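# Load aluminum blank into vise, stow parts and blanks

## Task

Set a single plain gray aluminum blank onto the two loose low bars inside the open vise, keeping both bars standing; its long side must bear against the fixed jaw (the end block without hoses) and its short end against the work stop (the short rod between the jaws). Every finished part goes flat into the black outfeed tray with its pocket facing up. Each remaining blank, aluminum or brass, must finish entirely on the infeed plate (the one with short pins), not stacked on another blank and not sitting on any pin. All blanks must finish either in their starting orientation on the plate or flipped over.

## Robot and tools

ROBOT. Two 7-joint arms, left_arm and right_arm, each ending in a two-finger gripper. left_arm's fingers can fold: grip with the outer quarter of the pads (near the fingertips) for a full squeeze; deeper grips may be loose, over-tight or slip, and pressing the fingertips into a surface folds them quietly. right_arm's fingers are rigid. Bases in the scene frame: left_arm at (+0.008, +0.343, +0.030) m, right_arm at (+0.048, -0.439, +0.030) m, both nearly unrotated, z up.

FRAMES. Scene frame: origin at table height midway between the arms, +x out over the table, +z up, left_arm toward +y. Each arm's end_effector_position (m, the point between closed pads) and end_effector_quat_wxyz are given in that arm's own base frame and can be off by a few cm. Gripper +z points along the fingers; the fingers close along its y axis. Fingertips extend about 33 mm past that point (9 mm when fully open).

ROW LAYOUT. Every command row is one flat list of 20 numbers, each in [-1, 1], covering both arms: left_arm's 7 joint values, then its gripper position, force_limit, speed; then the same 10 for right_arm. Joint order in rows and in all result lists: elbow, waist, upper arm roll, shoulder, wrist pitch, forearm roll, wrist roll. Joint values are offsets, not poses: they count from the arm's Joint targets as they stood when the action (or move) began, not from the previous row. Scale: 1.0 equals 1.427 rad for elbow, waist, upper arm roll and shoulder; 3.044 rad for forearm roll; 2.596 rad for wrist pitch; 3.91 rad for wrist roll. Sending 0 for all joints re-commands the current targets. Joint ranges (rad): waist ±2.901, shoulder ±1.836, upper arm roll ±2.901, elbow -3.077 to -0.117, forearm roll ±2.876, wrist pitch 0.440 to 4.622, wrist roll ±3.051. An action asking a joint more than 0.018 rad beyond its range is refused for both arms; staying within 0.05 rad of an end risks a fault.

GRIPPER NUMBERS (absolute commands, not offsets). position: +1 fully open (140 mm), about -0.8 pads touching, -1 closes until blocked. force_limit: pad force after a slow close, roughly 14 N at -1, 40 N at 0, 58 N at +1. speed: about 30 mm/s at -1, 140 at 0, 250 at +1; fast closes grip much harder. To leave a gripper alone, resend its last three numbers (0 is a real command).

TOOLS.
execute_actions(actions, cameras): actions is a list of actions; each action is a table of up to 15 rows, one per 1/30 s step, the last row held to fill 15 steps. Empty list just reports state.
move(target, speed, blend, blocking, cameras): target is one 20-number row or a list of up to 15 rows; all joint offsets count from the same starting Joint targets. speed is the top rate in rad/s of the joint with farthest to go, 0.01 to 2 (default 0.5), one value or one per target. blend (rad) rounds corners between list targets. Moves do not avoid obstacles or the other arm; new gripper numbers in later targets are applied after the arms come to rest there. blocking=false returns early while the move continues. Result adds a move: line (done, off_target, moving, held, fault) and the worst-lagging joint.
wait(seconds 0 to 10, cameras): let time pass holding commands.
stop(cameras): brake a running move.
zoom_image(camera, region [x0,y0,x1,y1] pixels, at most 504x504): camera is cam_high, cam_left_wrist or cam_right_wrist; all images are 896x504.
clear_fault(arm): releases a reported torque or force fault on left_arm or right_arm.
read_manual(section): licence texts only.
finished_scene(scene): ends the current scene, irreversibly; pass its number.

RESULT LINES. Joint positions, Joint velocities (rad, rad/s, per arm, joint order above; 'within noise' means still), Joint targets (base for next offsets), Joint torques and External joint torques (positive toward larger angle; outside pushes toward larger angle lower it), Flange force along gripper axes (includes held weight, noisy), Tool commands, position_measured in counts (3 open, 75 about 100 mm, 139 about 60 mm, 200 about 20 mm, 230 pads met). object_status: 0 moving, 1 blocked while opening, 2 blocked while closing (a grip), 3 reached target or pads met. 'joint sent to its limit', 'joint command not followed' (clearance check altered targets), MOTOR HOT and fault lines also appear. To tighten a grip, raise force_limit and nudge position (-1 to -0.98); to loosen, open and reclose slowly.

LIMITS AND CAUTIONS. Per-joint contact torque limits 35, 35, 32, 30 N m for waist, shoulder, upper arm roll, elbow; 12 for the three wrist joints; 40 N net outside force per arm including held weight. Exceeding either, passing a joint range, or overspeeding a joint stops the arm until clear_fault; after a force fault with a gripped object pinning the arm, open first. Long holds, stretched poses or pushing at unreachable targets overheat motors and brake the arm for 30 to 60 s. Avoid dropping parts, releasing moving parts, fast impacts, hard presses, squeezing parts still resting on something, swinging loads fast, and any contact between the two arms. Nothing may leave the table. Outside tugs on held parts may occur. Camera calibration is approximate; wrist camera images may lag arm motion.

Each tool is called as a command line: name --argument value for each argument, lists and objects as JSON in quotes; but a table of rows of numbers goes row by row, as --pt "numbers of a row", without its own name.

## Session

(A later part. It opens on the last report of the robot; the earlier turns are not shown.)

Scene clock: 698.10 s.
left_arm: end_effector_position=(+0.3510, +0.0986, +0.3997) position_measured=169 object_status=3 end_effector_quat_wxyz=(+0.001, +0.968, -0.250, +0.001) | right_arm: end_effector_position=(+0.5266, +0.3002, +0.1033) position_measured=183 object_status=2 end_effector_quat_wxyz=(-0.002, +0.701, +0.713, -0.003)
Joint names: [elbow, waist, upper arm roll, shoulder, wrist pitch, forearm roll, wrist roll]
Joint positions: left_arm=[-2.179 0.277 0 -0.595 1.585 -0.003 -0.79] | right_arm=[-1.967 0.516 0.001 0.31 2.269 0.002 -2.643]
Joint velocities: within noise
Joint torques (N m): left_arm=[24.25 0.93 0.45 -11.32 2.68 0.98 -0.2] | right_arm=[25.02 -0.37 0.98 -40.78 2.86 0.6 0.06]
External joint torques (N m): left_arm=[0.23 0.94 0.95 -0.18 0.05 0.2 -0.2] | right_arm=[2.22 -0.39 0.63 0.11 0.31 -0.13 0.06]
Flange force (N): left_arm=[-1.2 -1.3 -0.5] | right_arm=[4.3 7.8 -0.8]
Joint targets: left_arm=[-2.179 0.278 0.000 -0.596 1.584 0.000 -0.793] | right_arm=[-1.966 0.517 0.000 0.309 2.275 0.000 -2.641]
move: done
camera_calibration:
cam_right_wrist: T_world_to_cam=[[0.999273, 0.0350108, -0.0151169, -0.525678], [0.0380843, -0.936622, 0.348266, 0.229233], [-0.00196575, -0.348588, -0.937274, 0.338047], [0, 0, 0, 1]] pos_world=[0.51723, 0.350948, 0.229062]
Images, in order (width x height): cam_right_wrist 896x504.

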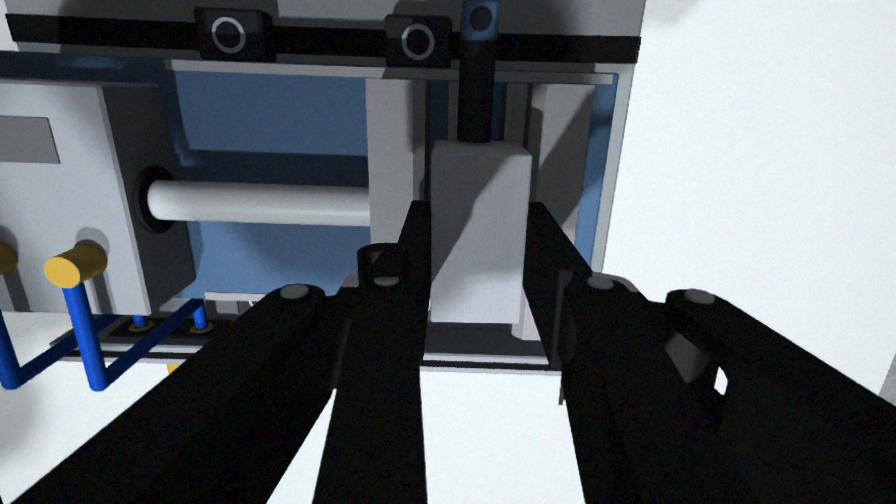

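move --target '[0, 0, 0, 0, 0, 0, 0, -0.32, -1.0, -1.0, -0.0006, 0, 0, 0.0008, 0.00077, 0, 0, -1.0, -0.02, -1.0]' --speed 0.02 --cameras '[]'

wait --seconds 0.1 --cameras '[]'

Scene clock: 718.00 s.
left_arm: end_effector_position=(+0.3510, +0.0986, +0.3997) position_measured=169 object_status=3 end_effector_quat_wxyz=(+0.001, +0.968, -0.250, +0.001) | right_arm: end_effector_position=(+0.5269, +0.3004, +0.1028) position_measured=183 object_status=2 end_effector_quat_wxyz=(-0.002, +0.701, +0.713, -0.003)
Joint names: [elbow, waist, upper arm roll, shoulder, wrist pitch, forearm roll, wrist roll]
Joint positions: left_arm=[-2.179 0.277 0 -0.595 1.585 -0.003 -0.79] | right_arm=[-1.967 0.516 0.001 0.311 2.271 0.002 -2.643]
Joint velocities: within noise
Joint torques (N m): left_arm=[24.26 0.85 0.44 -11.35 2.68 0.98 -0.22] | right_arm=[24.83 -0.36 1.01 -40.83 2.92 0.57 0]
External joint torques (N m): left_arm=[0.15 0.93 1.07 -0.13 0.04 0.2 -0.22] | right_arm=[2 -0.34 0.68 0.11 0.36 -0.16 0]
Flange force (N): left_arm=[-1.4 -1.4 -0.3] | right_arm=[3.8 7.0 -0.5]
Joint targets: left_arm=[-2.179 0.278 0.000 -0.596 1.584 0.000 -0.793] | right_arm=[-1.967 0.517 0.000 0.310 2.277 0.000 -2.641]
move: done
No camera images: "cameras" was empty.

Scene clock: 718.10 s.
left_arm: end_effector_position=(+0.3510, +0.0986, +0.3997) position_measured=169 object_status=3 end_effector_quat_wxyz=(+0.001, +0.968, -0.250, +0.001) | right_arm: end_effector_position=(+0.5269, +0.3004, +0.1028) position_measured=183 object_status=2 end_effector_quat_wxyz=(-0.002, +0.701, +0.713, -0.003)
Joint names: [elbow, waist, upper arm roll, shoulder, wrist pitch, forearm roll, wrist roll]
Joint positions: left_arm=[-2.179 0.277 0 -0.595 1.585 -0.003 -0.79] | right_arm=[-1.967 0.516 0.001 0.311 2.271 0.002 -2.643]
Joint velocities: within noise
Joint torques (N m): left_arm=[24.23 0.88 0.46 -11.35 2.68 0.98 -0.19] | right_arm=[24.93 -0.27 0.97 -40.71 2.93 0.58 0.07]
External joint torques (N m): left_arm=[0.18 0.86 0.92 -0.17 0.05 0.19 -0.19] | right_arm=[2.06 -0.21 0.68 0.34 0.36 -0.15 0.07]
Flange force (N): left_arm=[-1.3 -1.2 -0.3] | right_arm=[4.4 7.6 -0.2]
Joint targets: left_arm=[-2.179 0.278 0.000 -0.596 1.584 0.000 -0.793] | right_arm=[-1.967 0.517 0.000 0.310 2.277 0.000 -2.641]
Tool commands: left_gripper/position=-0.32 left_gripper/force_limit=-1.0 left_gripper/speed=-1.0 right_gripper/position=-1.0 right_gripper/force_limit=-0.02 right_gripper/speed=-1.0
wait: 0.10 s; no rest
No camera images: "cameras" was empty.

move --target '[0, 0, 0, 0, 0, 0, 0, -0.32, -1.0, -1.0, -0.0012, 0.0002, 0, 0.0006, 0.00099, 0, 0, -1.0, -0.02, -1.0]' --speed 0.02 --cameras '[]'

wait --seconds 0.1 --cameras '[]'

Scene clock: 720.67 s.
left_arm: end_effector_position=(+0.3510, +0.0986, +0.3997) position_measured=169 object_status=3 end_effector_quat_wxyz=(+0.001, +0.968, -0.250, +0.001) | right_arm: end_effector_position=(+0.5269, +0.3004, +0.1020) position_measured=183 object_status=2 end_effector_quat_wxyz=(-0.002, +0.701, +0.713, -0.003)
Joint names: [elbow, waist, upper arm roll, shoulder, wrist pitch, forearm roll, wrist roll]
Joint positions: left_arm=[-2.179 0.277 0 -0.595 1.585 -0.003 -0.79] | right_arm=[-1.968 0.516 0.001 0.312 2.274 0.002 -2.643]
Joint velocities: within noise
Joint torques (N m): left_arm=[24.27 0.9 0.43 -11.33 2.68 0.98 -0.22] | right_arm=[24.38 -0.32 0.94 -40.84 2.96 0.6 0.03]
External joint torques (N m): left_arm=[0.26 0.9 0.94 -0.21 0.06 0.19 -0.22] | right_arm=[1.63 -0.31 0.61 0.01 0.41 -0.13 0.03]
Flange force (N): left_arm=[-1.2 -1.2 -0.5] | right_arm=[2.9 5.3 -0.3]
Joint targets: left_arm=[-2.179 0.278 0.000 -0.596 1.584 0.000 -0.793] | right_arm=[-1.969 0.517 0.000 0.311 2.280 0.000 -2.641]
move: done
No camera images: "cameras" was empty.

Scene clock: 720.77 s.
left_arm: end_effector_position=(+0.3510, +0.0986, +0.3997) position_measured=169 object_status=3 end_effector_quat_wxyz=(+0.001, +0.968, -0.250, +0.001) | right_arm: end_effector_position=(+0.5269, +0.3004, +0.1020) position_measured=183 object_status=2 end_effector_quat_wxyz=(-0.002, +0.701, +0.713, -0.003)
Joint names: [elbow, waist, upper arm roll, shoulder, wrist pitch, forearm roll, wrist roll]
Joint positions: left_arm=[-2.179 0.277 0 -0.595 1.585 -0.003 -0.79] | right_arm=[-1.968 0.516 0.001 0.312 2.274 0.002 -2.643]
Joint velocities: within noise
Joint torques (N m): left_arm=[24.26 0.88 0.41 -11.36 2.68 0.97 -0.22] | right_arm=[24.67 -0.26 1 -40.84 2.93 0.59 0.09]
External joint torques (N m): left_arm=[0.19 0.86 0.89 -0.13 0.05 0.18 -0.22] | right_arm=[1.91 -0.29 0.63 0.01 0.37 -0.13 0.09]
Flange force (N): left_arm=[-1.1 -1.2 -0.4] | right_arm=[3.6 6.3 -0.5]
Joint targets: left_arm=[-2.179 0.278 0.000 -0.596 1.584 0.000 -0.793] | right_arm=[-1.969 0.517 0.000 0.311 2.280 0.000 -2.641]
Tool commands: left_gripper/position=-0.32 left_gripper/force_limit=-1.0 left_gripper/speed=-1.0 right_gripper/position=-1.0 right_gripper/force_limit=-0.02 right_gripper/speed=-1.0
wait: 0.10 s; no rest
No camera images: "cameras" was empty.

move --target '[0, 0, 0, 0, 0, 0, 0, -0.32, -1.0, -1.0, -0.0009, 0.0001, 0, 0.0006, 0.00082, 0, 0, -1.0, -0.02, -1.0]' --speed 0.02 --cameras '[]'

wait --seconds 0.1 --cameras '["cam_right_wrist", "cam_left_wrist"]'

Scene clock: 730.57 s.
left_arm: end_effector_position=(+0.3510, +0.0986, +0.3997) position_measured=169 object_status=3 end_effector_quat_wxyz=(+0.001, +0.968, -0.250, +0.001) | right_arm: end_effector_position=(+0.5268, +0.3003, +0.1012) position_measured=183 object_status=2 end_effector_quat_wxyz=(-0.002, +0.701, +0.713, -0.003)
Joint names: [elbow, waist, upper arm roll, shoulder, wrist pitch, forearm roll, wrist roll]
Joint positions: left_arm=[-2.179 0.277 0 -0.595 1.585 -0.003 -0.79] | right_arm=[-1.97 0.516 0.001 0.312 2.276 0.002 -2.643]
Joint velocities: within noise
Joint torques (N m): left_arm=[24.24 0.85 0.41 -11.37 2.69 0.97 -0.19] | right_arm=[24.45 -0.15 1.04 -40.78 2.97 0.6 0.03]
External joint torques (N m): left_arm=[0.23 0.86 0.92 -0.27 0.07 0.18 -0.19] | right_arm=[1.69 -0.16 0.7 0.16 0.41 -0.13 0.03]
Flange force (N): left_arm=[-1.4 -1.0 -0.4] | right_arm=[3.5 5.8 -0.1]
Joint targets: left_arm=[-2.179 0.278 0.000 -0.596 1.584 0.000 -0.793] | right_arm=[-1.970 0.517 0.000 0.312 2.282 0.000 -2.641]
move: done
No camera images: "cameras" was empty.

Scene clock: 730.67 s.
left_arm: end_effector_position=(+0.3510, +0.0986, +0.3997) position_measured=169 object_status=3 end_effector_quat_wxyz=(+0.001, +0.968, -0.250, +0.001) | right_arm: end_effector_position=(+0.5268, +0.3003, +0.1012) position_measured=183 object_status=2 end_effector_quat_wxyz=(-0.002, +0.701, +0.713, -0.003)
Joint names: [elbow, waist, upper arm roll, shoulder, wrist pitch, forearm roll, wrist roll]
Joint positions: left_arm=[-2.179 0.277 0 -0.595 1.585 -0.003 -0.79] | right_arm=[-1.97 0.516 0.001 0.312 2.276 0.002 -2.643]
Joint velocities: within noise
Joint torques (N m): left_arm=[24.25 0.86 0.43 -11.32 2.68 0.98 -0.2] | right_arm=[24.39 -0.19 1.04 -40.58 2.98 0.62 0.05]
External joint torques (N m): left_arm=[0.15 0.89 0.96 -0.07 0.06 0.19 -0.2] | right_arm=[1.59 -0.15 0.73 0.42 0.41 -0.11 0.05]
Flange force (N): left_arm=[-1.1 -1.4 -0.3] | right_arm=[3.7 6.0 0.4]
Joint targets: left_arm=[-2.179 0.278 0.000 -0.596 1.584 0.000 -0.793] | right_arm=[-1.970 0.517 0.000 0.312 2.282 0.000 -2.641]
Tool commands: left_gripper/position=-0.32 left_gripper/force_limit=-1.0 left_gripper/speed=-1.0 right_gripper/position=-1.0 right_gripper/force_limit=-0.02 right_gripper/speed=-1.0
wait: 0.10 s; no rest
camera_calibration:
cam_left_wrist: T_world_to_cam=[[-0.483995, -0.875067, 0.00252325, 0.262152], [-0.823675, 0.45654, 0.33635, 0.117693], [-0.29548, 0.160713, -0.941734, 0.607179], [0, 0, 0, 1]] pos_world=[0.40323, 0.0780874, 0.531553]
cam_right_wrist: T_world_to_cam=[[0.999292, 0.034992, -0.0138525, -0.526086], [0.0376254, -0.936864, 0.347665, 0.230454], [-0.000812418, -0.34794, -0.937517, 0.335309], [0, 0, 0, 1]] pos_world=[0.517315, 0.35098, 0.226949]
Images, in order (width x height): cam_left_wrist 896x504, cam_right_wrist 896x504.

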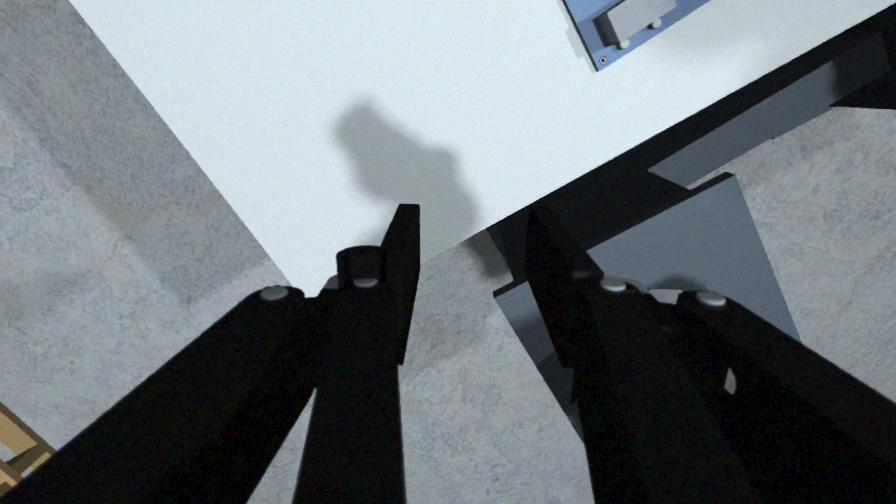

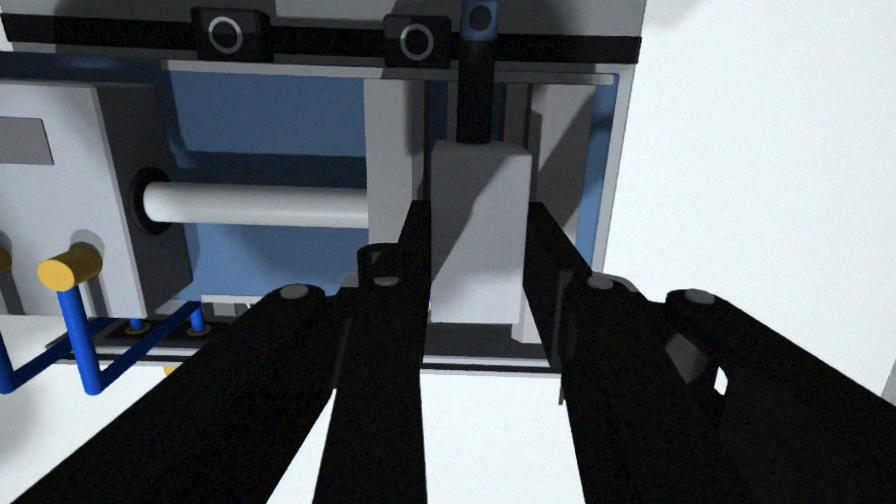

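move --target '[0, 0, 0, 0, 0, 0, 0, -0.32, -1.0, -1.0, -0.0007, 0.0001, 0, 0.0006, 0.00072, 0, 0, -1.0, -0.02, -1.0]' --speed 0.02 --cameras '[]'

wait --seconds 0.1 --cameras '[]'

Scene clock: 733.47 s.
left_arm: end_effector_position=(+0.3510, +0.0986, +0.3997) position_measured=169 object_status=3 end_effector_quat_wxyz=(+0.001, +0.968, -0.250, +0.001) | right_arm: end_effector_position=(+0.5268, +0.3003, +0.1012) position_measured=183 object_status=2 end_effector_quat_wxyz=(-0.002, +0.701, +0.713, -0.003)
Joint names: [elbow, waist, upper arm roll, shoulder, wrist pitch, forearm roll, wrist roll]
Joint positions: left_arm=[-2.179 0.277 0 -0.595 1.585 -0.003 -0.79] | right_arm=[-1.97 0.516 0.001 0.312 2.276 0.002 -2.643]
Joint velocities: within noise
Joint torques (N m): left_arm=[24.25 0.92 0.45 -11.34 2.69 0.99 -0.19] | right_arm=[23.84 -0.05 1.01 -39.53 3.22 0.58 0.07]
External joint torques (N m): left_arm=[0.08 0.96 0.99 0.01 0.05 0.21 -0.19] | right_arm=[1.04 -0.07 0.66 1.48 0.65 -0.15 0.07]
Flange force (N): left_arm=[-1.2 -1.5 -0.1] | right_arm=[3.9 6.2 2.8]
Joint targets: left_arm=[-2.179 0.278 0.000 -0.596 1.584 0.000 -0.793] | right_arm=[-1.971 0.518 0.000 0.313 2.284 0.000 -2.641]
move: done
No camera images: "cameras" was empty.

Scene clock: 733.57 s.
left_arm: end_effector_position=(+0.3510, +0.0986, +0.3997) position_measured=169 object_status=3 end_effector_quat_wxyz=(+0.001, +0.968, -0.250, +0.001) | right_arm: end_effector_position=(+0.5268, +0.3003, +0.1012) position_measured=183 object_status=2 end_effector_quat_wxyz=(-0.002, +0.701, +0.713, -0.003)
Joint names: [elbow, waist, upper arm roll, shoulder, wrist pitch, forearm roll, wrist roll]
Joint positions: left_arm=[-2.179 0.277 0 -0.595 1.585 -0.003 -0.79] | right_arm=[-1.97 0.516 0.001 0.312 2.276 0.002 -2.643]
Joint velocities: within noise
Joint torques (N m): left_arm=[24.21 0.83 0.45 -11.35 2.69 0.99 -0.2] | right_arm=[23.9 -0.14 0.98 -39.59 3.23 0.59 0.03]
External joint torques (N m): left_arm=[0.14 0.81 0.93 -0.17 0.06 0.2 -0.2] | right_arm=[1.15 0 0.77 1.39 0.67 -0.14 0.03]
Flange force (N): left_arm=[-1.3 -1.1 -0.2] | right_arm=[4.0 6.4 2.7]
Joint targets: left_arm=[-2.179 0.278 0.000 -0.596 1.584 0.000 -0.793] | right_arm=[-1.971 0.518 0.000 0.313 2.284 0.000 -2.641]
Tool commands: left_gripper/position=-0.32 left_gripper/force_limit=-1.0 left_gripper/speed=-1.0 right_gripper/position=-1.0 right_gripper/force_limit=-0.02 right_gripper/speed=-1.0
wait: 0.10 s; no rest
No camera images: "cameras" was empty.

move --pt "0 0 0 0 0 0 0 -0.32 -1.0 -1.0 0.0007 -0.0001 0 -0.0006 -0.00072 0 0 -1.0 -0.02 -1.0" --pt "0 0 0 0 0 0 0 -0.32 -1.0 -1.0 0.0007 -0.0001 0 -0.0006 -0.00072 0 0 -0.2 -0.02 -1.0" --speed 0.02 --cameras '["cam_right_wrist"]'

zoom_image --camera "cam_right_wrist" --region '[390, 60, 590, 220]'

Scene clock: 771.33 s.
left_arm: end_effector_position=(+0.3509, +0.0986, +0.3997) position_measured=169 object_status=3 end_effector_quat_wxyz=(+0.001, +0.968, -0.250, +0.001) | right_arm: end_effector_position=(+0.5272, +0.3005, +0.1013) position_measured=154 object_status=0 end_effector_quat_wxyz=(-0.002, +0.701, +0.713, -0.002)
Joint names: [elbow, waist, upper arm roll, shoulder, wrist pitch, forearm roll, wrist roll]
Joint positions: left_arm=[-2.179 0.277 0 -0.595 1.585 -0.003 -0.79] | right_arm=[-1.97 0.516 0.001 0.312 2.277 0.002 -2.643]
Joint velocities: within noise
Joint torques (N m): left_arm=[24.29 0.86 0.42 -11.35 2.7 0.98 -0.2] | right_arm=[24.13 -0.17 1.01 -40.23 2.75 0.6 -0.02]
External joint torques (N m): left_arm=[0.25 0.91 1.02 -0.19 0.07 0.2 -0.2] | right_arm=[1.36 -0.11 0.72 0.79 0.19 -0.12 -0.02]
Flange force (N): left_arm=[-1.3 -1.4 -0.5] | right_arm=[3.7 6.4 0.6]
Joint targets: left_arm=[-2.179 0.278 0.000 -0.596 1.584 0.000 -0.793] | right_arm=[-1.970 0.517 0.000 0.312 2.282 0.000 -2.641]
move: done
camera_calibration:
cam_right_wrist: T_world_to_cam=[[0.999308, 0.0349939, -0.0125832, -0.526599], [0.0371858, -0.937108, 0.347052, 0.230967], [0.000352918, -0.34728, -0.937762, 0.33468], [0, 0, 0, 1]] pos_world=[0.517528, 0.351097, 0.227067]
Images, in order (width x height): cam_right_wrist 896x504.

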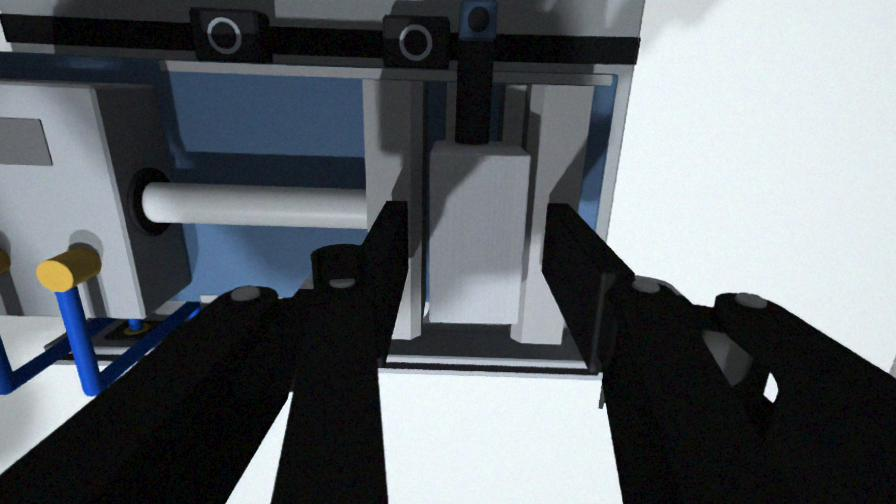

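Scaled by 2.520 from the camera's 896x504 image, which has a finer 1280x720 frame.

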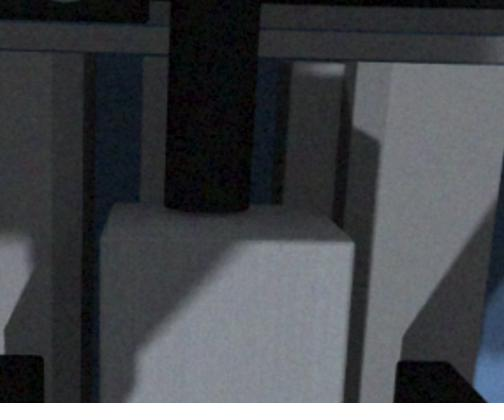

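move --target '[0, 0, 0, 0, 0, 0, 0, -0.32, -1.0, -1.0, 0.019451, -0.004209, 0, 0.010826, -0.004747, 0, -0.001536, -0.2, -0.02, -1.0]' --speed 0.03 --cameras '[]'

Scene clock: 795.83 s.
left_arm: end_effector_position=(+0.3509, +0.0986, +0.3997) position_measured=169 object_status=3 end_effector_quat_wxyz=(+0.001, +0.968, -0.250, +0.001) | right_arm: end_effector_position=(+0.5356, +0.3031, +0.1036) position_measured=154 object_status=3 end_effector_quat_wxyz=(+0.000, +0.702, +0.712, +0.002)
Joint names: [elbow, waist, upper arm roll, shoulder, wrist pitch, forearm roll, wrist roll]
Joint positions: left_arm=[-2.179 0.277 0 -0.595 1.585 -0.003 -0.79] | right_arm=[-1.945 0.513 0.001 0.326 2.274 0.002 -2.643]
Joint velocities: within noise
Joint torques (N m): left_arm=[24.24 0.83 0.4 -11.35 2.69 0.97 -0.21] | right_arm=[24.51 -0.93 0.93 -40.23 2.29 0.61 -0.28]
External joint torques (N m): left_arm=[0.18 0.8 0.87 -0.15 0.06 0.18 -0.21] | right_arm=[1.64 -0.9 0.6 1.3 -0.29 -0.12 -0.28]
Flange force (N): left_arm=[-1.1 -1.1 -0.3] | right_arm=[4.0 10.0 0.2]
Joint targets: left_arm=[-2.179 0.278 0.000 -0.596 1.584 0.000 -0.793] | right_arm=[-1.942 0.511 0.000 0.328 2.269 0.000 -2.647]
move: done
No camera images: "cameras" was empty.

move --target '[0, 0, 0, 0, 0, 0, 0, -0.32, -1.0, -1.0, 0.00345, -0.00093, 0, 0.0024, -0.00058, 0, -0.00035, -0.2, -0.02, -1.0]' --speed 0.02 --cameras '[]'

move --target '[0, 0, 0, 0, 0, 0, 0, -0.32, -1.0, -1.0, 0.0023, -0.00062, 0, 0.0016, -0.00039, 0, -0.00023, -0.2, -0.02, -1.0]' --speed 0.02 --cameras '["cam_right_wrist"]'

Scene clock: 802.73 s.
left_arm: end_effector_position=(+0.3509, +0.0986, +0.3997) position_measured=169 object_status=3 end_effector_quat_wxyz=(+0.001, +0.968, -0.250, +0.001) | right_arm: end_effector_position=(+0.5364, +0.3029, +0.1035) position_measured=154 object_status=3 end_effector_quat_wxyz=(-0.001, +0.702, +0.712, +0.001)
Joint names: [elbow, waist, upper arm roll, shoulder, wrist pitch, forearm roll, wrist roll]
Joint positions: left_arm=[-2.179 0.277 0 -0.595 1.585 -0.003 -0.79] | right_arm=[-1.94 0.512 0.001 0.329 2.271 0.002 -2.645]
Joint velocities: within noise
Joint torques (N m): left_arm=[24.24 0.86 0.4 -11.32 2.69 0.99 -0.21] | right_arm=[24.76 -1.42 0.65 -39.77 2.52 0.59 -0.22]
External joint torques (N m): left_arm=[0.18 0.8 0.82 -0.09 0.06 0.19 -0.21] | right_arm=[1.74 -1.3 0.4 1.94 -0.08 -0.15 -0.22]
Flange force (N): left_arm=[-0.9 -1.2 -0.3] | right_arm=[4.6 11.8 1.4]
Joint targets: left_arm=[-2.179 0.278 0.000 -0.596 1.584 0.000 -0.793] | right_arm=[-1.938 0.510 0.000 0.331 2.268 0.000 -2.648]
move: done
No camera images: "cameras" was empty.

Scene clock: 803.43 s.
left_arm: end_effector_position=(+0.3509, +0.0986, +0.3997) position_measured=169 object_status=3 end_effector_quat_wxyz=(+0.001, +0.968, -0.250, +0.001) | right_arm: end_effector_position=(+0.5372, +0.3029, +0.1034) position_measured=154 object_status=3 end_effector_quat_wxyz=(-0.001, +0.702, +0.712, +0.001)
Joint names: [elbow, waist, upper arm roll, shoulder, wrist pitch, forearm roll, wrist roll]
Joint positions: left_arm=[-2.179 0.277 0 -0.595 1.585 -0.003 -0.79] | right_arm=[-1.936 0.512 0.001 0.331 2.269 0.002 -2.645]
Joint velocities: within noise
Joint torques (N m): left_arm=[24.23 0.87 0.43 -11.37 2.71 0.98 -0.18] | right_arm=[24.88 -1.41 0.2 -40.3 2.59 0.41 -0.25]
External joint torques (N m): left_arm=[0.26 0.85 0.89 -0.28 0.1 0.19 -0.18] | right_arm=[2.03 -1.52 -0.25 1.24 0.02 -0.32 -0.25]
Flange force (N): left_arm=[-1.3 -1.1 -0.4] | right_arm=[3.6 11.4 0.4]
Joint targets: left_arm=[-2.179 0.278 0.000 -0.596 1.584 0.000 -0.793] | right_arm=[-1.934 0.509 0.000 0.333 2.267 0.000 -2.649]
move: done
camera_calibration:
cam_right_wrist: T_world_to_cam=[[0.99945, 0.0324328, -0.00698376, -0.536532], [0.0328539, -0.938287, 0.344295, 0.23502], [0.00461368, -0.344334, -0.938836, 0.334442], [0, 0, 0, 1]] pos_world=[0.526972, 0.353077, 0.229323]
Images, in order (width x height): cam_right_wrist 896x504.

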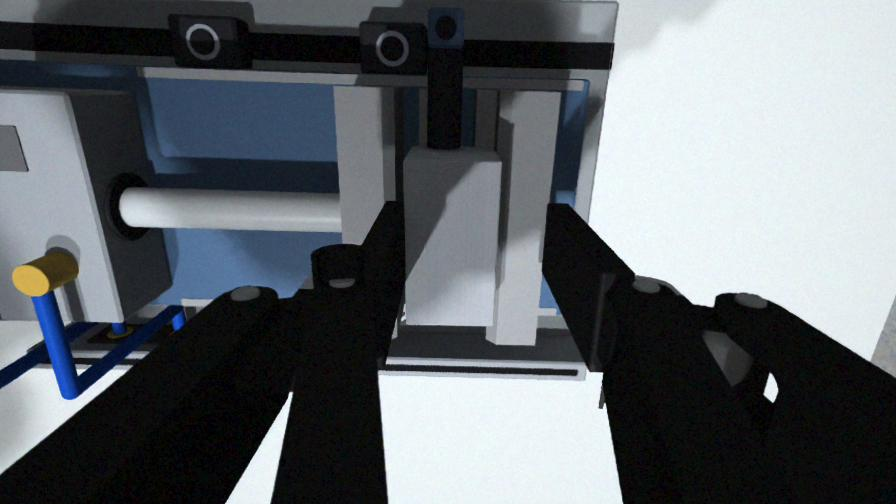

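move --target '[0, 0, 0, 0, 0, 0, 0, -0.32, -1.0, -1.0, 0.0023, -0.00062, 0, 0.0016, -0.00039, 0, -0.00023, -0.2, -0.02, -1.0]' --speed 0.02 --cameras '[]'

move --target '[0, 0, 0, 0, 0, 0, 0, -0.32, -1.0, -1.0, 0.0023, -0.00062, 0, 0.0016, -0.00039, 0, -0.00023, -0.2, -0.02, -1.0]' --speed 0.02 --cameras '[]'

Scene clock: 806.67 s.
left_arm: end_effector_position=(+0.3509, +0.0986, +0.3997) position_measured=169 object_status=3 end_effector_quat_wxyz=(+0.001, +0.968, -0.250, +0.001) | right_arm: end_effector_position=(+0.5373, +0.3028, +0.1030) position_measured=154 object_status=3 end_effector_quat_wxyz=(-0.001, +0.702, +0.713, +0.000)
Joint names: [elbow, waist, upper arm roll, shoulder, wrist pitch, forearm roll, wrist roll]
Joint positions: left_arm=[-2.179 0.277 0 -0.595 1.585 -0.003 -0.79] | right_arm=[-1.934 0.511 0.001 0.333 2.266 0.002 -2.646]
Joint velocities: within noise
Joint torques (N m): left_arm=[24.26 0.87 0.42 -11.36 2.71 0.98 -0.19] | right_arm=[25.51 -1.85 -0.08 -40.29 2.84 0.35 -0.31]
External joint torques (N m): left_arm=[0.18 0.9 0.97 -0.17 0.08 0.2 -0.19] | right_arm=[2.54 -1.81 -0.41 1.57 0.25 -0.38 -0.31]
Flange force (N): left_arm=[-1.3 -1.3 -0.3] | right_arm=[4.4 14.0 1.0]
Joint targets: left_arm=[-2.179 0.278 0.000 -0.596 1.584 0.000 -0.793] | right_arm=[-1.931 0.508 0.000 0.336 2.266 0.000 -2.650]
move: done
No camera images: "cameras" was empty.

Scene clock: 807.37 s.
left_arm: end_effector_position=(+0.3509, +0.0986, +0.3997) position_measured=169 object_status=3 end_effector_quat_wxyz=(+0.001, +0.968, -0.250, +0.001) | right_arm: end_effector_position=(+0.5374, +0.3028, +0.1030) position_measured=154 object_status=3 end_effector_quat_wxyz=(-0.001, +0.701, +0.713, -0.001)
Joint names: [elbow, waist, upper arm roll, shoulder, wrist pitch, forearm roll, wrist roll]
Joint positions: left_arm=[-2.179 0.277 0 -0.595 1.585 -0.003 -0.79] | right_arm=[-1.931 0.511 0.001 0.335 2.263 0.002 -2.646]
Joint velocities: within noise
Joint torques (N m): left_arm=[24.25 0.85 0.48 -11.33 2.69 0.97 -0.21] | right_arm=[25.38 -2.47 -0.38 -40.2 3.11 0.12 -0.32]
External joint torques (N m): left_arm=[0.19 0.8 0.92 -0.16 0.07 0.18 -0.21] | right_arm=[2.45 -2.53 -0.79 1.57 0.54 -0.62 -0.32]
Flange force (N): left_arm=[-1.2 -1.2 -0.3] | right_arm=[3.2 13.8 1.6]
Joint targets: left_arm=[-2.179 0.278 0.000 -0.596 1.584 0.000 -0.793] | right_arm=[-1.928 0.507 0.000 0.338 2.265 0.000 -2.651]
move: done
No camera images: "cameras" was empty.

move --pt "0 0 0 0 0 0 0 -0.32 -1.0 -1.0 -0.0184 0.00496 0 -0.0128 0.0031 0 0.00184 -0.2 -0.02 -1.0" --pt "0 0 0 0 0 0 0 -0.32 -1.0 -1.0 -0.004363 0.005657 0 -0.046575 -0.023185 0 0.002093 -0.85 -1.0 -0.6" --pt "0 0 0 0 0 0 0 -0.32 -1.0 -1.0 -0.086849 -0.063748 0 -0.10432 -0.009585 0 -0.023237 -0.85 -1.0 -0.6" --pt "0 0 0 0 0 0 0 -0.32 -1.0 -1.0 -0.098812 -0.053878 0 -0.056709 0.023163 0 -0.019635 -0.85 -1.0 -0.6" --speed '[0.03, 0.1, 0.15, 0.08]' --cameras '["cam_right_wrist"]'

Scene clock: 847.17 s.
left_arm: end_effector_position=(+0.3509, +0.0986, +0.3997) position_measured=169 object_status=3 end_effector_quat_wxyz=(+0.001, +0.968, -0.250, +0.001) | right_arm: end_effector_position=(+0.5305, +0.2427, +0.0968) position_measured=231 object_status=3 end_effector_quat_wxyz=(-0.001, +0.702, +0.712, -0.001)
Joint names: [elbow, waist, upper arm roll, shoulder, wrist pitch, forearm roll, wrist roll]
Joint positions: left_arm=[-2.179 0.277 0 -0.595 1.585 -0.003 -0.79] | right_arm=[-2.067 0.429 -0.001 0.256 2.32 0.002 -2.73]
Joint velocities: left_arm=[within noise] | right_arm=[-0.001 0 0 0 0.004 0.002 0.001]
Joint torques (N m): left_arm=[24.28 0.87 0.39 -11.35 2.7 0.98 -0.18] | right_arm=[23.62 0.1 1.1 -37.95 2.7 0.57 0.05]
External joint torques (N m): left_arm=[0.2 0.88 0.91 -0.15 0.07 0.19 -0.18] | right_arm=[1.33 0.09 0.83 0.75 0.16 -0.12 0.05]
Flange force (N): left_arm=[-1.2 -1.3 -0.3] | right_arm=[3.4 6.1 0.7]
Joint targets: left_arm=[-2.179 0.278 0.000 -0.596 1.584 0.000 -0.793] | right_arm=[-2.069 0.431 0.000 0.257 2.325 0.000 -2.728]
move: done
camera_calibration:
cam_right_wrist: T_world_to_cam=[[0.99941, 0.0324698, -0.0112279, -0.527543], [0.0343485, -0.937379, 0.346614, 0.179841], [0.000729727, -0.346795, -0.937941, 0.310103], [0, 0, 0, 1]] pos_world=[0.520828, 0.293251, 0.2226]
Images, in order (width x height): cam_right_wrist 896x504.

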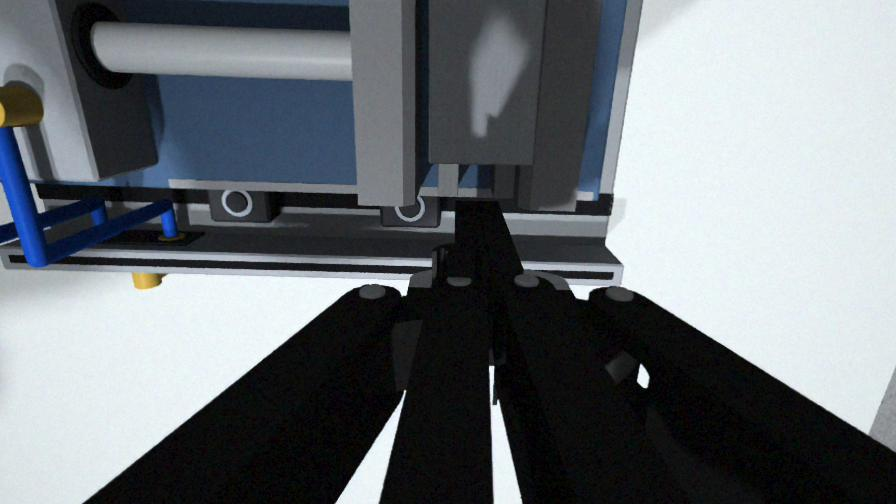

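zoom_image --camera "cam_right_wrist" --region '[400, 60, 620, 220]'

Scaled by 2.291 from the camera's 896x504 image, which has a finer 1280x720 frame.

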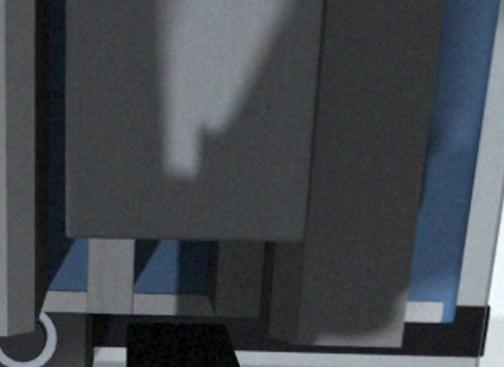

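move --target '[0, 0, 0, 0, 0, 0, 0, -0.32, -1.0, -1.0, 0.012774, 0.011883, 0, 0.008629, -0.002278, 0, 0.004337, -0.85, -1.0, -0.6]' --speed 0.02 --cameras '[]'

move --target '[0, 0, 0, 0, 0, 0, 0, -0.32, -1.0, -1.0, 0.00116, 0.00108, 0, 0.000784, -0.000207, 0, 0.000394, -0.85, -1.0, -0.6]' --speed 0.01 --cameras '[]'

Scene clock: 859.77 s.
left_arm: end_effector_position=(+0.3509, +0.0986, +0.3996) position_measured=169 object_status=3 end_effector_quat_wxyz=(+0.001, +0.968, -0.250, +0.001) | right_arm: end_effector_position=(+0.5312, +0.2540, +0.0964) position_measured=231 object_status=3 end_effector_quat_wxyz=(+0.000, +0.701, +0.714, +0.001)
Joint names: [elbow, waist, upper arm roll, shoulder, wrist pitch, forearm roll, wrist roll]
Joint positions: left_arm=[-2.179 0.277 0 -0.595 1.585 -0.003 -0.79] | right_arm=[-2.052 0.446 -0.001 0.268 2.321 0.002 -2.716]
Joint velocities: left_arm=[within noise] | right_arm=[0.002 0.001 0 0.001 -0.001 0 0.005]
Joint torques (N m): left_arm=[24.24 0.84 0.44 -11.34 2.7 0.98 -0.19] | right_arm=[24.29 0.11 1.08 -38.04 2.51 0.58 0.18]
External joint torques (N m): left_arm=[0.24 0.85 0.95 -0.27 0.08 0.19 -0.19] | right_arm=[1.97 0.15 0.83 1.02 -0.04 -0.12 0.18]
Flange force (N): left_arm=[-1.4 -1.1 -0.4] | right_arm=[5.2 9.1 0.3]
Joint targets: left_arm=[-2.179 0.278 0.000 -0.596 1.584 0.000 -0.793] | right_arm=[-2.050 0.448 0.000 0.269 2.319 0.000 -2.711]
move: done
No camera images: "cameras" was empty.

Scene clock: 860.47 s.
left_arm: end_effector_position=(+0.3509, +0.0986, +0.3996) position_measured=169 object_status=3 end_effector_quat_wxyz=(+0.001, +0.968, -0.250, +0.001) | right_arm: end_effector_position=(+0.5314, +0.2551, +0.0965) position_measured=231 object_status=3 end_effector_quat_wxyz=(+0.000, +0.701, +0.713, +0.001)
Joint names: [elbow, waist, upper arm roll, shoulder, wrist pitch, forearm roll, wrist roll]
Joint positions: left_arm=[-2.179 0.277 0 -0.595 1.585 -0.003 -0.79] | right_arm=[-2.051 0.447 -0.001 0.269 2.321 0.002 -2.713]
Joint velocities: within noise
Joint torques (N m): left_arm=[24.27 0.87 0.39 -11.27 2.71 0.98 -0.21] | right_arm=[24.27 0.24 1.01 -38 2.52 0.56 0.19]
External joint torques (N m): left_arm=[0.11 0.89 0.93 0.03 0.08 0.19 -0.21] | right_arm=[1.85 0.3 0.79 1.28 -0.05 -0.14 0.19]
Flange force (N): left_arm=[-0.9 -1.5 -0.2] | right_arm=[5.5 9.2 0.7]
Joint targets: left_arm=[-2.179 0.278 0.000 -0.596 1.584 0.000 -0.793] | right_arm=[-2.049 0.449 0.000 0.270 2.318 0.000 -2.709]
move: done
No camera images: "cameras" was empty.

move --target '[0, 0, 0, 0, 0, 0, 0, -0.32, -1.0, -1.0, 0.00116, 0.00108, 0, 0.000784, -0.000207, 0, 0.000394, -0.85, -1.0, -0.6]' --speed 0.01 --cameras '[]'

move --target '[0, 0, 0, 0, 0, 0, 0, -0.32, -1.0, -1.0, 0.00116, 0.00108, 0, 0.000784, -0.000207, 0, 0.000394, -0.85, -1.0, -0.6]' --speed 0.01 --cameras '["cam_right_wrist"]'

Scene clock: 864.73 s.
left_arm: end_effector_position=(+0.3509, +0.0986, +0.3996) position_measured=169 object_status=3 end_effector_quat_wxyz=(+0.001, +0.968, -0.250, +0.001) | right_arm: end_effector_position=(+0.5315, +0.2561, +0.0965) position_measured=231 object_status=3 end_effector_quat_wxyz=(+0.000, +0.701, +0.713, +0.001)
Joint names: [elbow, waist, upper arm roll, shoulder, wrist pitch, forearm roll, wrist roll]
Joint positions: left_arm=[-2.179 0.277 0 -0.595 1.585 -0.003 -0.79] | right_arm=[-2.049 0.449 -0.001 0.27 2.321 0.002 -2.712]
Joint velocities: within noise
Joint torques (N m): left_arm=[24.25 0.8 0.42 -11.35 2.71 0.98 -0.2] | right_arm=[24.23 0.14 1.07 -38.07 2.5 0.58 0.1]
External joint torques (N m): left_arm=[0.17 0.77 0.88 -0.14 0.08 0.18 -0.2] | right_arm=[1.81 0.17 0.82 1.19 -0.07 -0.12 0.1]
Flange force (N): left_arm=[-1.1 -1.1 -0.2] | right_arm=[5.1 9.0 0.6]
Joint targets: left_arm=[-2.179 0.278 0.000 -0.596 1.584 0.000 -0.793] | right_arm=[-2.047 0.451 0.000 0.272 2.318 0.000 -2.708]
move: done
No camera images: "cameras" was empty.

Scene clock: 865.43 s.
left_arm: end_effector_position=(+0.3509, +0.0986, +0.3996) position_measured=169 object_status=3 end_effector_quat_wxyz=(+0.001, +0.968, -0.250, +0.001) | right_arm: end_effector_position=(+0.5316, +0.2572, +0.0966) position_measured=231 object_status=3 end_effector_quat_wxyz=(+0.000, +0.701, +0.713, +0.001)
Joint names: [elbow, waist, upper arm roll, shoulder, wrist pitch, forearm roll, wrist roll]
Joint positions: left_arm=[-2.179 0.277 0 -0.595 1.585 -0.003 -0.79] | right_arm=[-2.047 0.451 -0.001 0.271 2.321 0.002 -2.71]
Joint velocities: within noise
Joint torques (N m): left_arm=[24.24 0.87 0.4 -11.39 2.72 0.97 -0.18] | right_arm=[24.33 0.16 1.08 -38.03 2.45 0.57 0.17]
External joint torques (N m): left_arm=[0.17 0.84 0.85 -0.17 0.09 0.18 -0.18] | right_arm=[1.84 0.11 0.74 1.43 -0.14 -0.13 0.17]
Flange force (N): left_arm=[-1.2 -1.1 -0.2] | right_arm=[5.5 9.7 0.8]
Joint targets: left_arm=[-2.179 0.278 0.000 -0.596 1.584 0.000 -0.793] | right_arm=[-2.045 0.452 0.000 0.273 2.317 0.000 -2.706]
move: done
camera_calibration:
cam_right_wrist: T_world_to_cam=[[0.99939, 0.0344625, -0.00568612, -0.530181], [0.0343117, -0.93819, 0.344415, 0.193911], [0.00653476, -0.3444, -0.9388, 0.311291], [0, 0, 0, 1]] pos_world=[0.52117, 0.307406, 0.22244]
Images, in order (width x height): cam_right_wrist 896x504.

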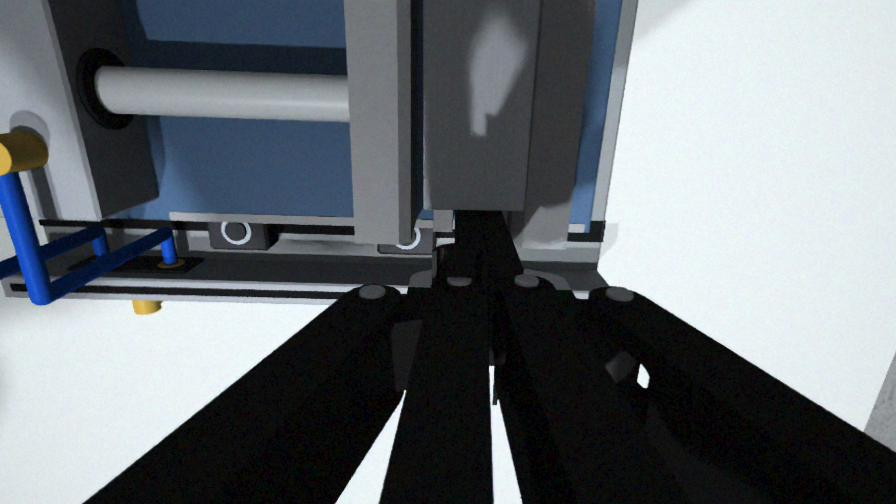

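move --target '[0, 0, 0, 0, 0, 0, 0, -0.32, -1.0, -1.0, 0.00116, 0.00108, 0, 0.000784, -0.000207, 0, 0.000394, -0.85, -1.0, -0.6]' --speed 0.01 --cameras '[]'

move --target '[0, 0, 0, 0, 0, 0, 0, -0.32, -1.0, -1.0, 0.00116, 0.00108, 0, 0.000784, -0.000207, 0, 0.000394, -0.85, -1.0, -0.6]' --speed 0.01 --cameras '[]'

Scene clock: 869.33 s.
left_arm: end_effector_position=(+0.3509, +0.0986, +0.3996) position_measured=169 object_status=3 end_effector_quat_wxyz=(+0.001, +0.968, -0.250, +0.001) | right_arm: end_effector_position=(+0.5318, +0.2583, +0.0966) position_measured=231 object_status=3 end_effector_quat_wxyz=(+0.000, +0.701, +0.713, +0.002)
Joint names: [elbow, waist, upper arm roll, shoulder, wrist pitch, forearm roll, wrist roll]
Joint positions: left_arm=[-2.179 0.277 0 -0.595 1.585 -0.003 -0.79] | right_arm=[-2.046 0.452 -0.001 0.272 2.321 0.002 -2.709]
Joint velocities: within noise
Joint torques (N m): left_arm=[24.24 0.88 0.43 -11.36 2.71 0.97 -0.18] | right_arm=[23.89 0.16 1 -38.14 2.35 0.55 0.19]
External joint torques (N m): left_arm=[0.2 0.87 0.91 -0.2 0.09 0.18 -0.18] | right_arm=[1.44 0.29 0.83 1.13 -0.23 -0.15 0.19]
Flange force (N): left_arm=[-1.3 -1.2 -0.3] | right_arm=[4.8 7.6 0.4]
Joint targets: left_arm=[-2.179 0.278 0.000 -0.596 1.584 0.000 -0.793] | right_arm=[-2.044 0.454 0.000 0.274 2.317 0.000 -2.705]
move: done
No camera images: "cameras" was empty.

Scene clock: 870.03 s.
left_arm: end_effector_position=(+0.3509, +0.0986, +0.3996) position_measured=169 object_status=3 end_effector_quat_wxyz=(+0.001, +0.968, -0.250, +0.001) | right_arm: end_effector_position=(+0.5319, +0.2590, +0.0966) position_measured=231 object_status=3 end_effector_quat_wxyz=(+0.000, +0.701, +0.713, +0.002)
Joint names: [elbow, waist, upper arm roll, shoulder, wrist pitch, forearm roll, wrist roll]
Joint positions: left_arm=[-2.179 0.277 0 -0.595 1.585 -0.003 -0.79] | right_arm=[-2.044 0.453 -0.001 0.273 2.32 0.002 -2.707]
Joint velocities: within noise
Joint torques (N m): left_arm=[24.25 0.88 0.42 -11.37 2.72 0.98 -0.21] | right_arm=[24.12 0.53 1.45 -38.05 2.33 0.58 0.14]
External joint torques (N m): left_arm=[0.22 0.9 0.95 -0.29 0.09 0.2 -0.21] | right_arm=[1.67 0.63 1.25 1.43 -0.25 -0.12 0.14]
Flange force (N): left_arm=[-1.5 -1.0 -0.3] | right_arm=[6.0 8.9 0.6]
Joint targets: left_arm=[-2.179 0.278 0.000 -0.596 1.584 0.000 -0.793] | right_arm=[-2.042 0.455 0.000 0.275 2.316 0.000 -2.703]
move: done
No camera images: "cameras" was empty.

move --target '[0, 0, 0, 0, 0, 0, 0, -0.32, -1.0, -1.0, 0.00116, 0.00108, 0, 0.000784, -0.000207, 0, 0.000394, -0.85, -1.0, -0.6]' --speed 0.01 --cameras '[]'

move --target '[0, 0, 0, 0, 0, 0, 0, -0.32, -1.0, -1.0, 0.00116, 0.00108, 0, 0.000784, -0.000207, 0, 0.000394, -0.85, -1.0, -0.6]' --speed 0.01 --cameras '["cam_right_wrist"]'

Scene clock: 873.43 s.
left_arm: end_effector_position=(+0.3509, +0.0986, +0.3996) position_measured=169 object_status=3 end_effector_quat_wxyz=(+0.001, +0.968, -0.250, +0.001) | right_arm: end_effector_position=(+0.5318, +0.2598, +0.0966) position_measured=231 object_status=3 end_effector_quat_wxyz=(+0.000, +0.701, +0.713, +0.002)
Joint names: [elbow, waist, upper arm roll, shoulder, wrist pitch, forearm roll, wrist roll]
Joint positions: left_arm=[-2.179 0.277 0 -0.595 1.585 -0.003 -0.79] | right_arm=[-2.042 0.454 -0.001 0.274 2.319 0.002 -2.705]
Joint velocities: within noise
Joint torques (N m): left_arm=[24.27 0.84 0.49 -11.4 2.72 0.97 -0.2] | right_arm=[24.36 0.72 1.71 -38.1 2.38 0.56 0.16]
External joint torques (N m): left_arm=[0.18 0.82 0.96 -0.12 0.09 0.18 -0.2] | right_arm=[1.97 0.83 1.52 1.26 -0.19 -0.14 0.16]
Flange force (N): left_arm=[-1.1 -1.3 -0.2] | right_arm=[6.7 9.3 0.3]
Joint targets: left_arm=[-2.179 0.278 0.000 -0.596 1.584 0.000 -0.793] | right_arm=[-2.041 0.457 0.000 0.276 2.316 0.000 -2.702]
move: done
No camera images: "cameras" was empty.

Scene clock: 874.13 s.
left_arm: end_effector_position=(+0.3509, +0.0986, +0.3996) position_measured=169 object_status=3 end_effector_quat_wxyz=(+0.001, +0.968, -0.250, +0.001) | right_arm: end_effector_position=(+0.5318, +0.2601, +0.0966) position_measured=231 object_status=3 end_effector_quat_wxyz=(+0.000, +0.702, +0.713, +0.001)
Joint names: [elbow, waist, upper arm roll, shoulder, wrist pitch, forearm roll, wrist roll]
Joint positions: left_arm=[-2.179 0.277 0 -0.595 1.585 -0.003 -0.79] | right_arm=[-2.041 0.455 -0.001 0.275 2.318 0.002 -2.704]
Joint velocities: within noise
Joint torques (N m): left_arm=[24.29 0.82 0.41 -11.39 2.71 0.98 -0.21] | right_arm=[24.43 1.39 1.9 -37.87 2.52 0.67 0.13]
External joint torques (N m): left_arm=[0.14 0.85 0.94 -0.1 0.07 0.2 -0.21] | right_arm=[1.94 1.46 1.67 1.68 -0.05 -0.03 0.13]
Flange force (N): left_arm=[-1.2 -1.3 -0.2] | right_arm=[7.7 9.8 1.3]
Joint targets: left_arm=[-2.179 0.278 0.000 -0.596 1.584 0.000 -0.793] | right_arm=[-2.039 0.458 0.000 0.277 2.315 0.000 -2.700]
move: done
camera_calibration:
cam_right_wrist: T_world_to_cam=[[0.999436, 0.0330312, -0.0060426, -0.530088], [0.033088, -0.938065, 0.344877, 0.197149], [0.00572333, -0.344882, -0.938629, 0.312888], [0, 0, 0, 1]] pos_world=[0.521475, 0.310357, 0.22249]
Images, in order (width x height): cam_right_wrist 896x504.

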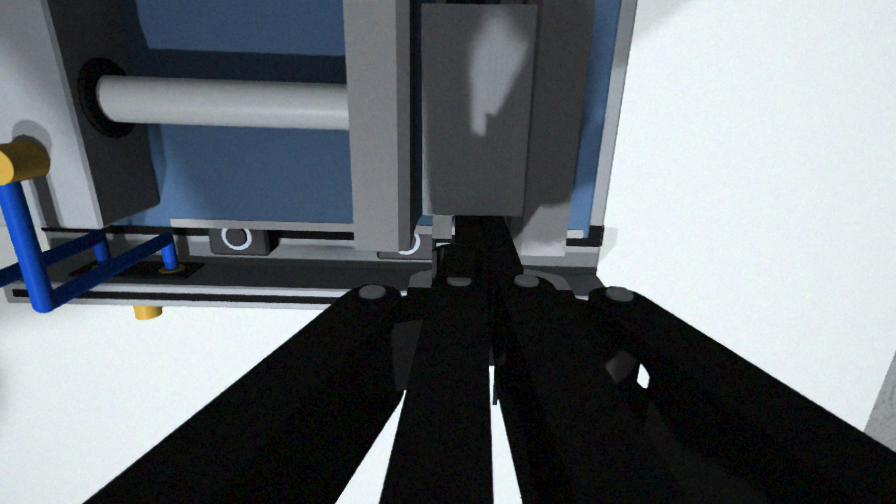

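move --target '[0, 0, 0, 0, 0, 0, 0, -0.32, -1.0, -1.0, 0.00093, 0.00086, 0, 0.000627, -0.000166, 0, 0.000315, -0.85, -1.0, -0.6]' --speed 0.01 --cameras '[]'

zoom_image --camera "cam_right_wrist" --region '[400, 0, 620, 126]'

Scene clock: 878.33 s.
left_arm: end_effector_position=(+0.3509, +0.0986, +0.3996) position_measured=169 object_status=3 end_effector_quat_wxyz=(+0.001, +0.968, -0.250, +0.001) | right_arm: end_effector_position=(+0.5318, +0.2601, +0.0966) position_measured=231 object_status=3 end_effector_quat_wxyz=(+0.000, +0.702, +0.712, +0.001)
Joint names: [elbow, waist, upper arm roll, shoulder, wrist pitch, forearm roll, wrist roll]
Joint positions: left_arm=[-2.179 0.277 0 -0.595 1.585 -0.003 -0.79] | right_arm=[-2.04 0.456 -0.001 0.276 2.317 0.001 -2.703]
Joint velocities: within noise
Joint torques (N m): left_arm=[24.27 0.84 0.45 -11.37 2.72 0.98 -0.19] | right_arm=[24.54 1.66 2.17 -37.84 2.71 0.79 0.15]
External joint torques (N m): left_arm=[0.16 0.82 0.89 -0.1 0.09 0.19 -0.19] | right_arm=[2.18 1.72 1.95 1.59 0.16 0.09 0.15]
Flange force (N): left_arm=[-1.1 -1.3 -0.2] | right_arm=[8.4 9.9 1.4]
Joint targets: left_arm=[-2.179 0.278 0.000 -0.596 1.584 0.000 -0.793] | right_arm=[-2.038 0.460 0.000 0.278 2.315 0.000 -2.699]
move: done
No camera images: "cameras" was empty.

Scaled by 2.291 from the camera's 896x504 image, which has a finer 1280x720 frame.

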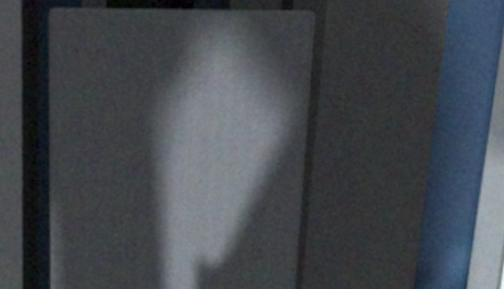

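zoom_image --camera "cam_right_wrist" --region '[500, 0, 600, 100]'

zoom_image --camera "cam_right_wrist" --region '[500, 130, 600, 230]'

Scaled by 5.040 from the camera's 896x504 image, which has a finer 1280x720 frame.

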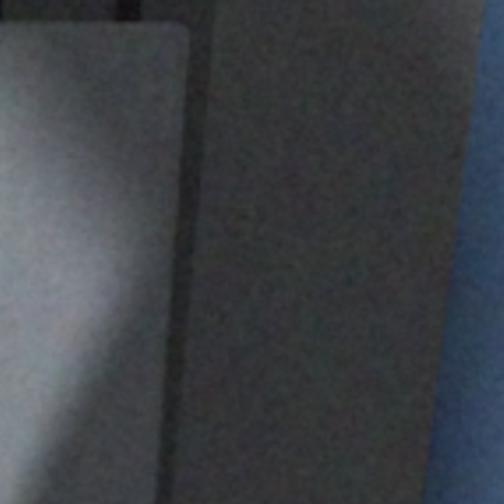

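Scaled by 5.040 from the camera's 896x504 image, which has a finer 1280x720 frame.

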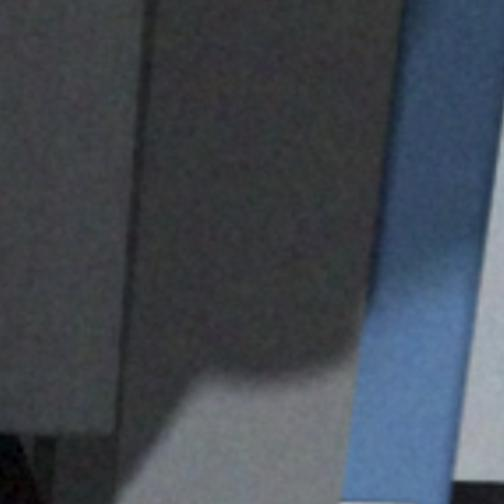

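execute_actions --actions '[]' --cameras '["cam_high", "cam_right_wrist"]'

Scene clock: 918.80 s.
left_arm: end_effector_position=(+0.3509, +0.0986, +0.3996) position_measured=169 object_status=3 end_effector_quat_wxyz=(+0.001, +0.968, -0.250, +0.001) | right_arm: end_effector_position=(+0.5318, +0.2601, +0.0966) position_measured=231 object_status=3 end_effector_quat_wxyz=(+0.000, +0.702, +0.712, +0.000)
Joint names: [elbow, waist, upper arm roll, shoulder, wrist pitch, forearm roll, wrist roll]
Joint positions: left_arm=[-2.179 0.277 0 -0.595 1.585 -0.003 -0.79] | right_arm=[-2.039 0.456 -0.001 0.276 2.316 0.001 -2.702]
Joint velocities: within noise
Joint torques (N m): left_arm=[24.24 0.83 0.41 -11.35 2.72 0.98 -0.22] | right_arm=[24.32 1.52 2.3 -37.92 2.73 0.81 0.14]
External joint torques (N m): left_arm=[0.22 0.87 0.95 -0.25 0.09 0.2 -0.22] | right_arm=[1.87 1.53 2.03 1.52 0.16 0.11 0.14]
Flange force (N): left_arm=[-1.4 -1.1 -0.3] | right_arm=[7.6 8.8 1.5]
Joint targets: left_arm=[-2.179 0.278 0.000 -0.596 1.584 0.000 -0.793] | right_arm=[-2.038 0.460 0.000 0.278 2.315 0.000 -2.699]
Tool commands: left_gripper/position=-0.32 left_gripper/force_limit=-1.0 left_gripper/speed=-1.0 right_gripper/position=-0.85 right_gripper/force_limit=-1.0 right_gripper/speed=-0.6
camera_calibration:
cam_right_wrist: T_world_to_cam=[[0.99946, 0.0321273, -0.00687887, -0.529784], [0.0325231, -0.937718, 0.345872, 0.197282], [0.00466151, -0.345909, -0.938256, 0.313698], [0, 0, 0, 1]] pos_world=[0.52162, 0.310526, 0.222451]
Images, in order (width x height): cam_high 896x504, cam_right_wrist 896x504.

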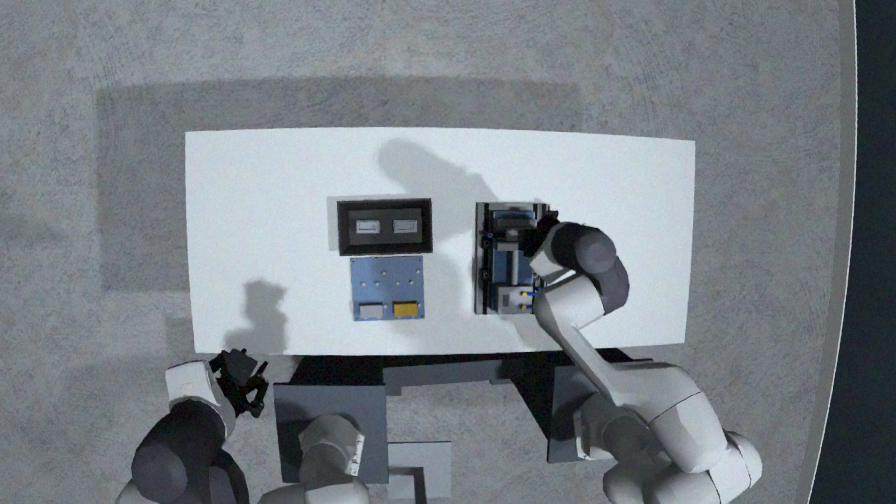

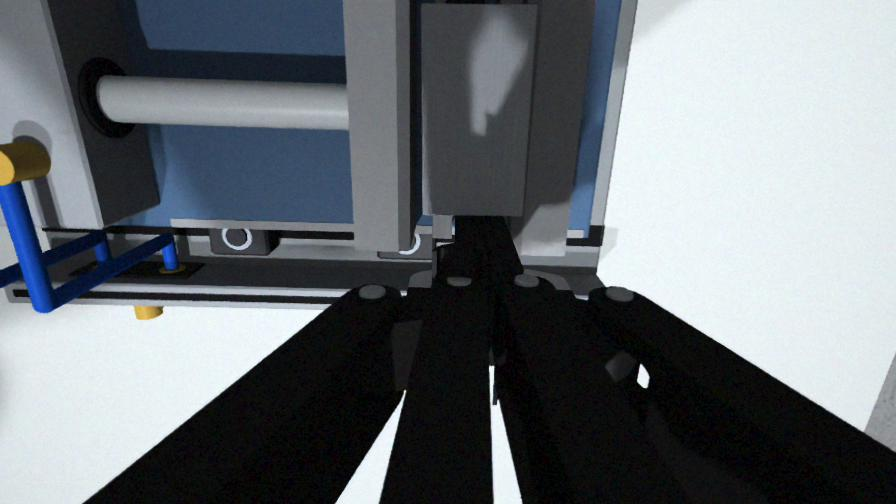

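zoom_image --camera "cam_right_wrist" --region '[410, 0, 610, 240]'

zoom_image --camera "cam_right_wrist" --region '[500, 0, 560, 60]'

zoom_image --camera "cam_right_wrist" --region '[500, 170, 560, 230]'

Scaled by 2.100 from the camera's 896x504 image, which has a finer 1280x720 frame.

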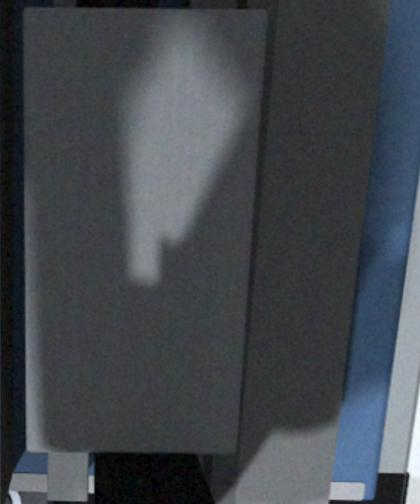

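Scaled by 8.400 from the camera's 896x504 image, which has a finer 1280x720 frame.

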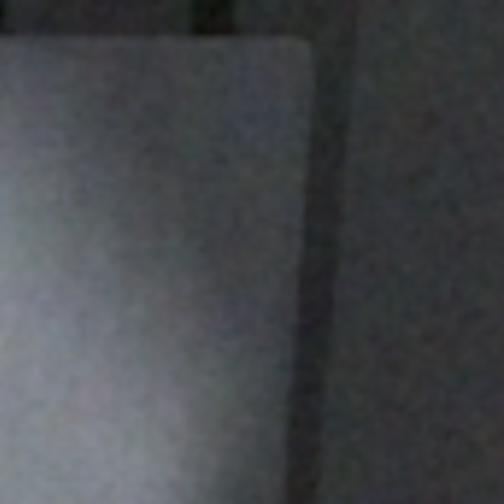

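Scaled by 8.400 from the camera's 896x504 image, which has a finer 1280x720 frame.

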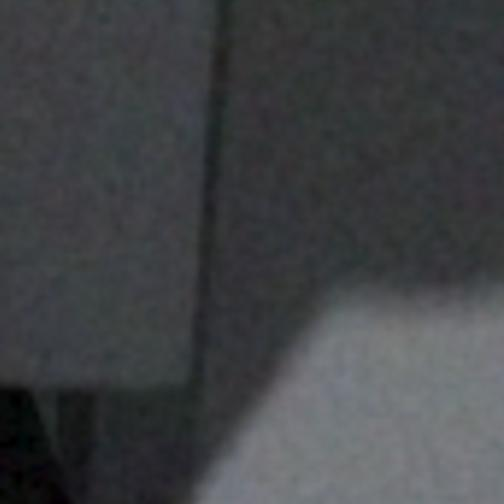

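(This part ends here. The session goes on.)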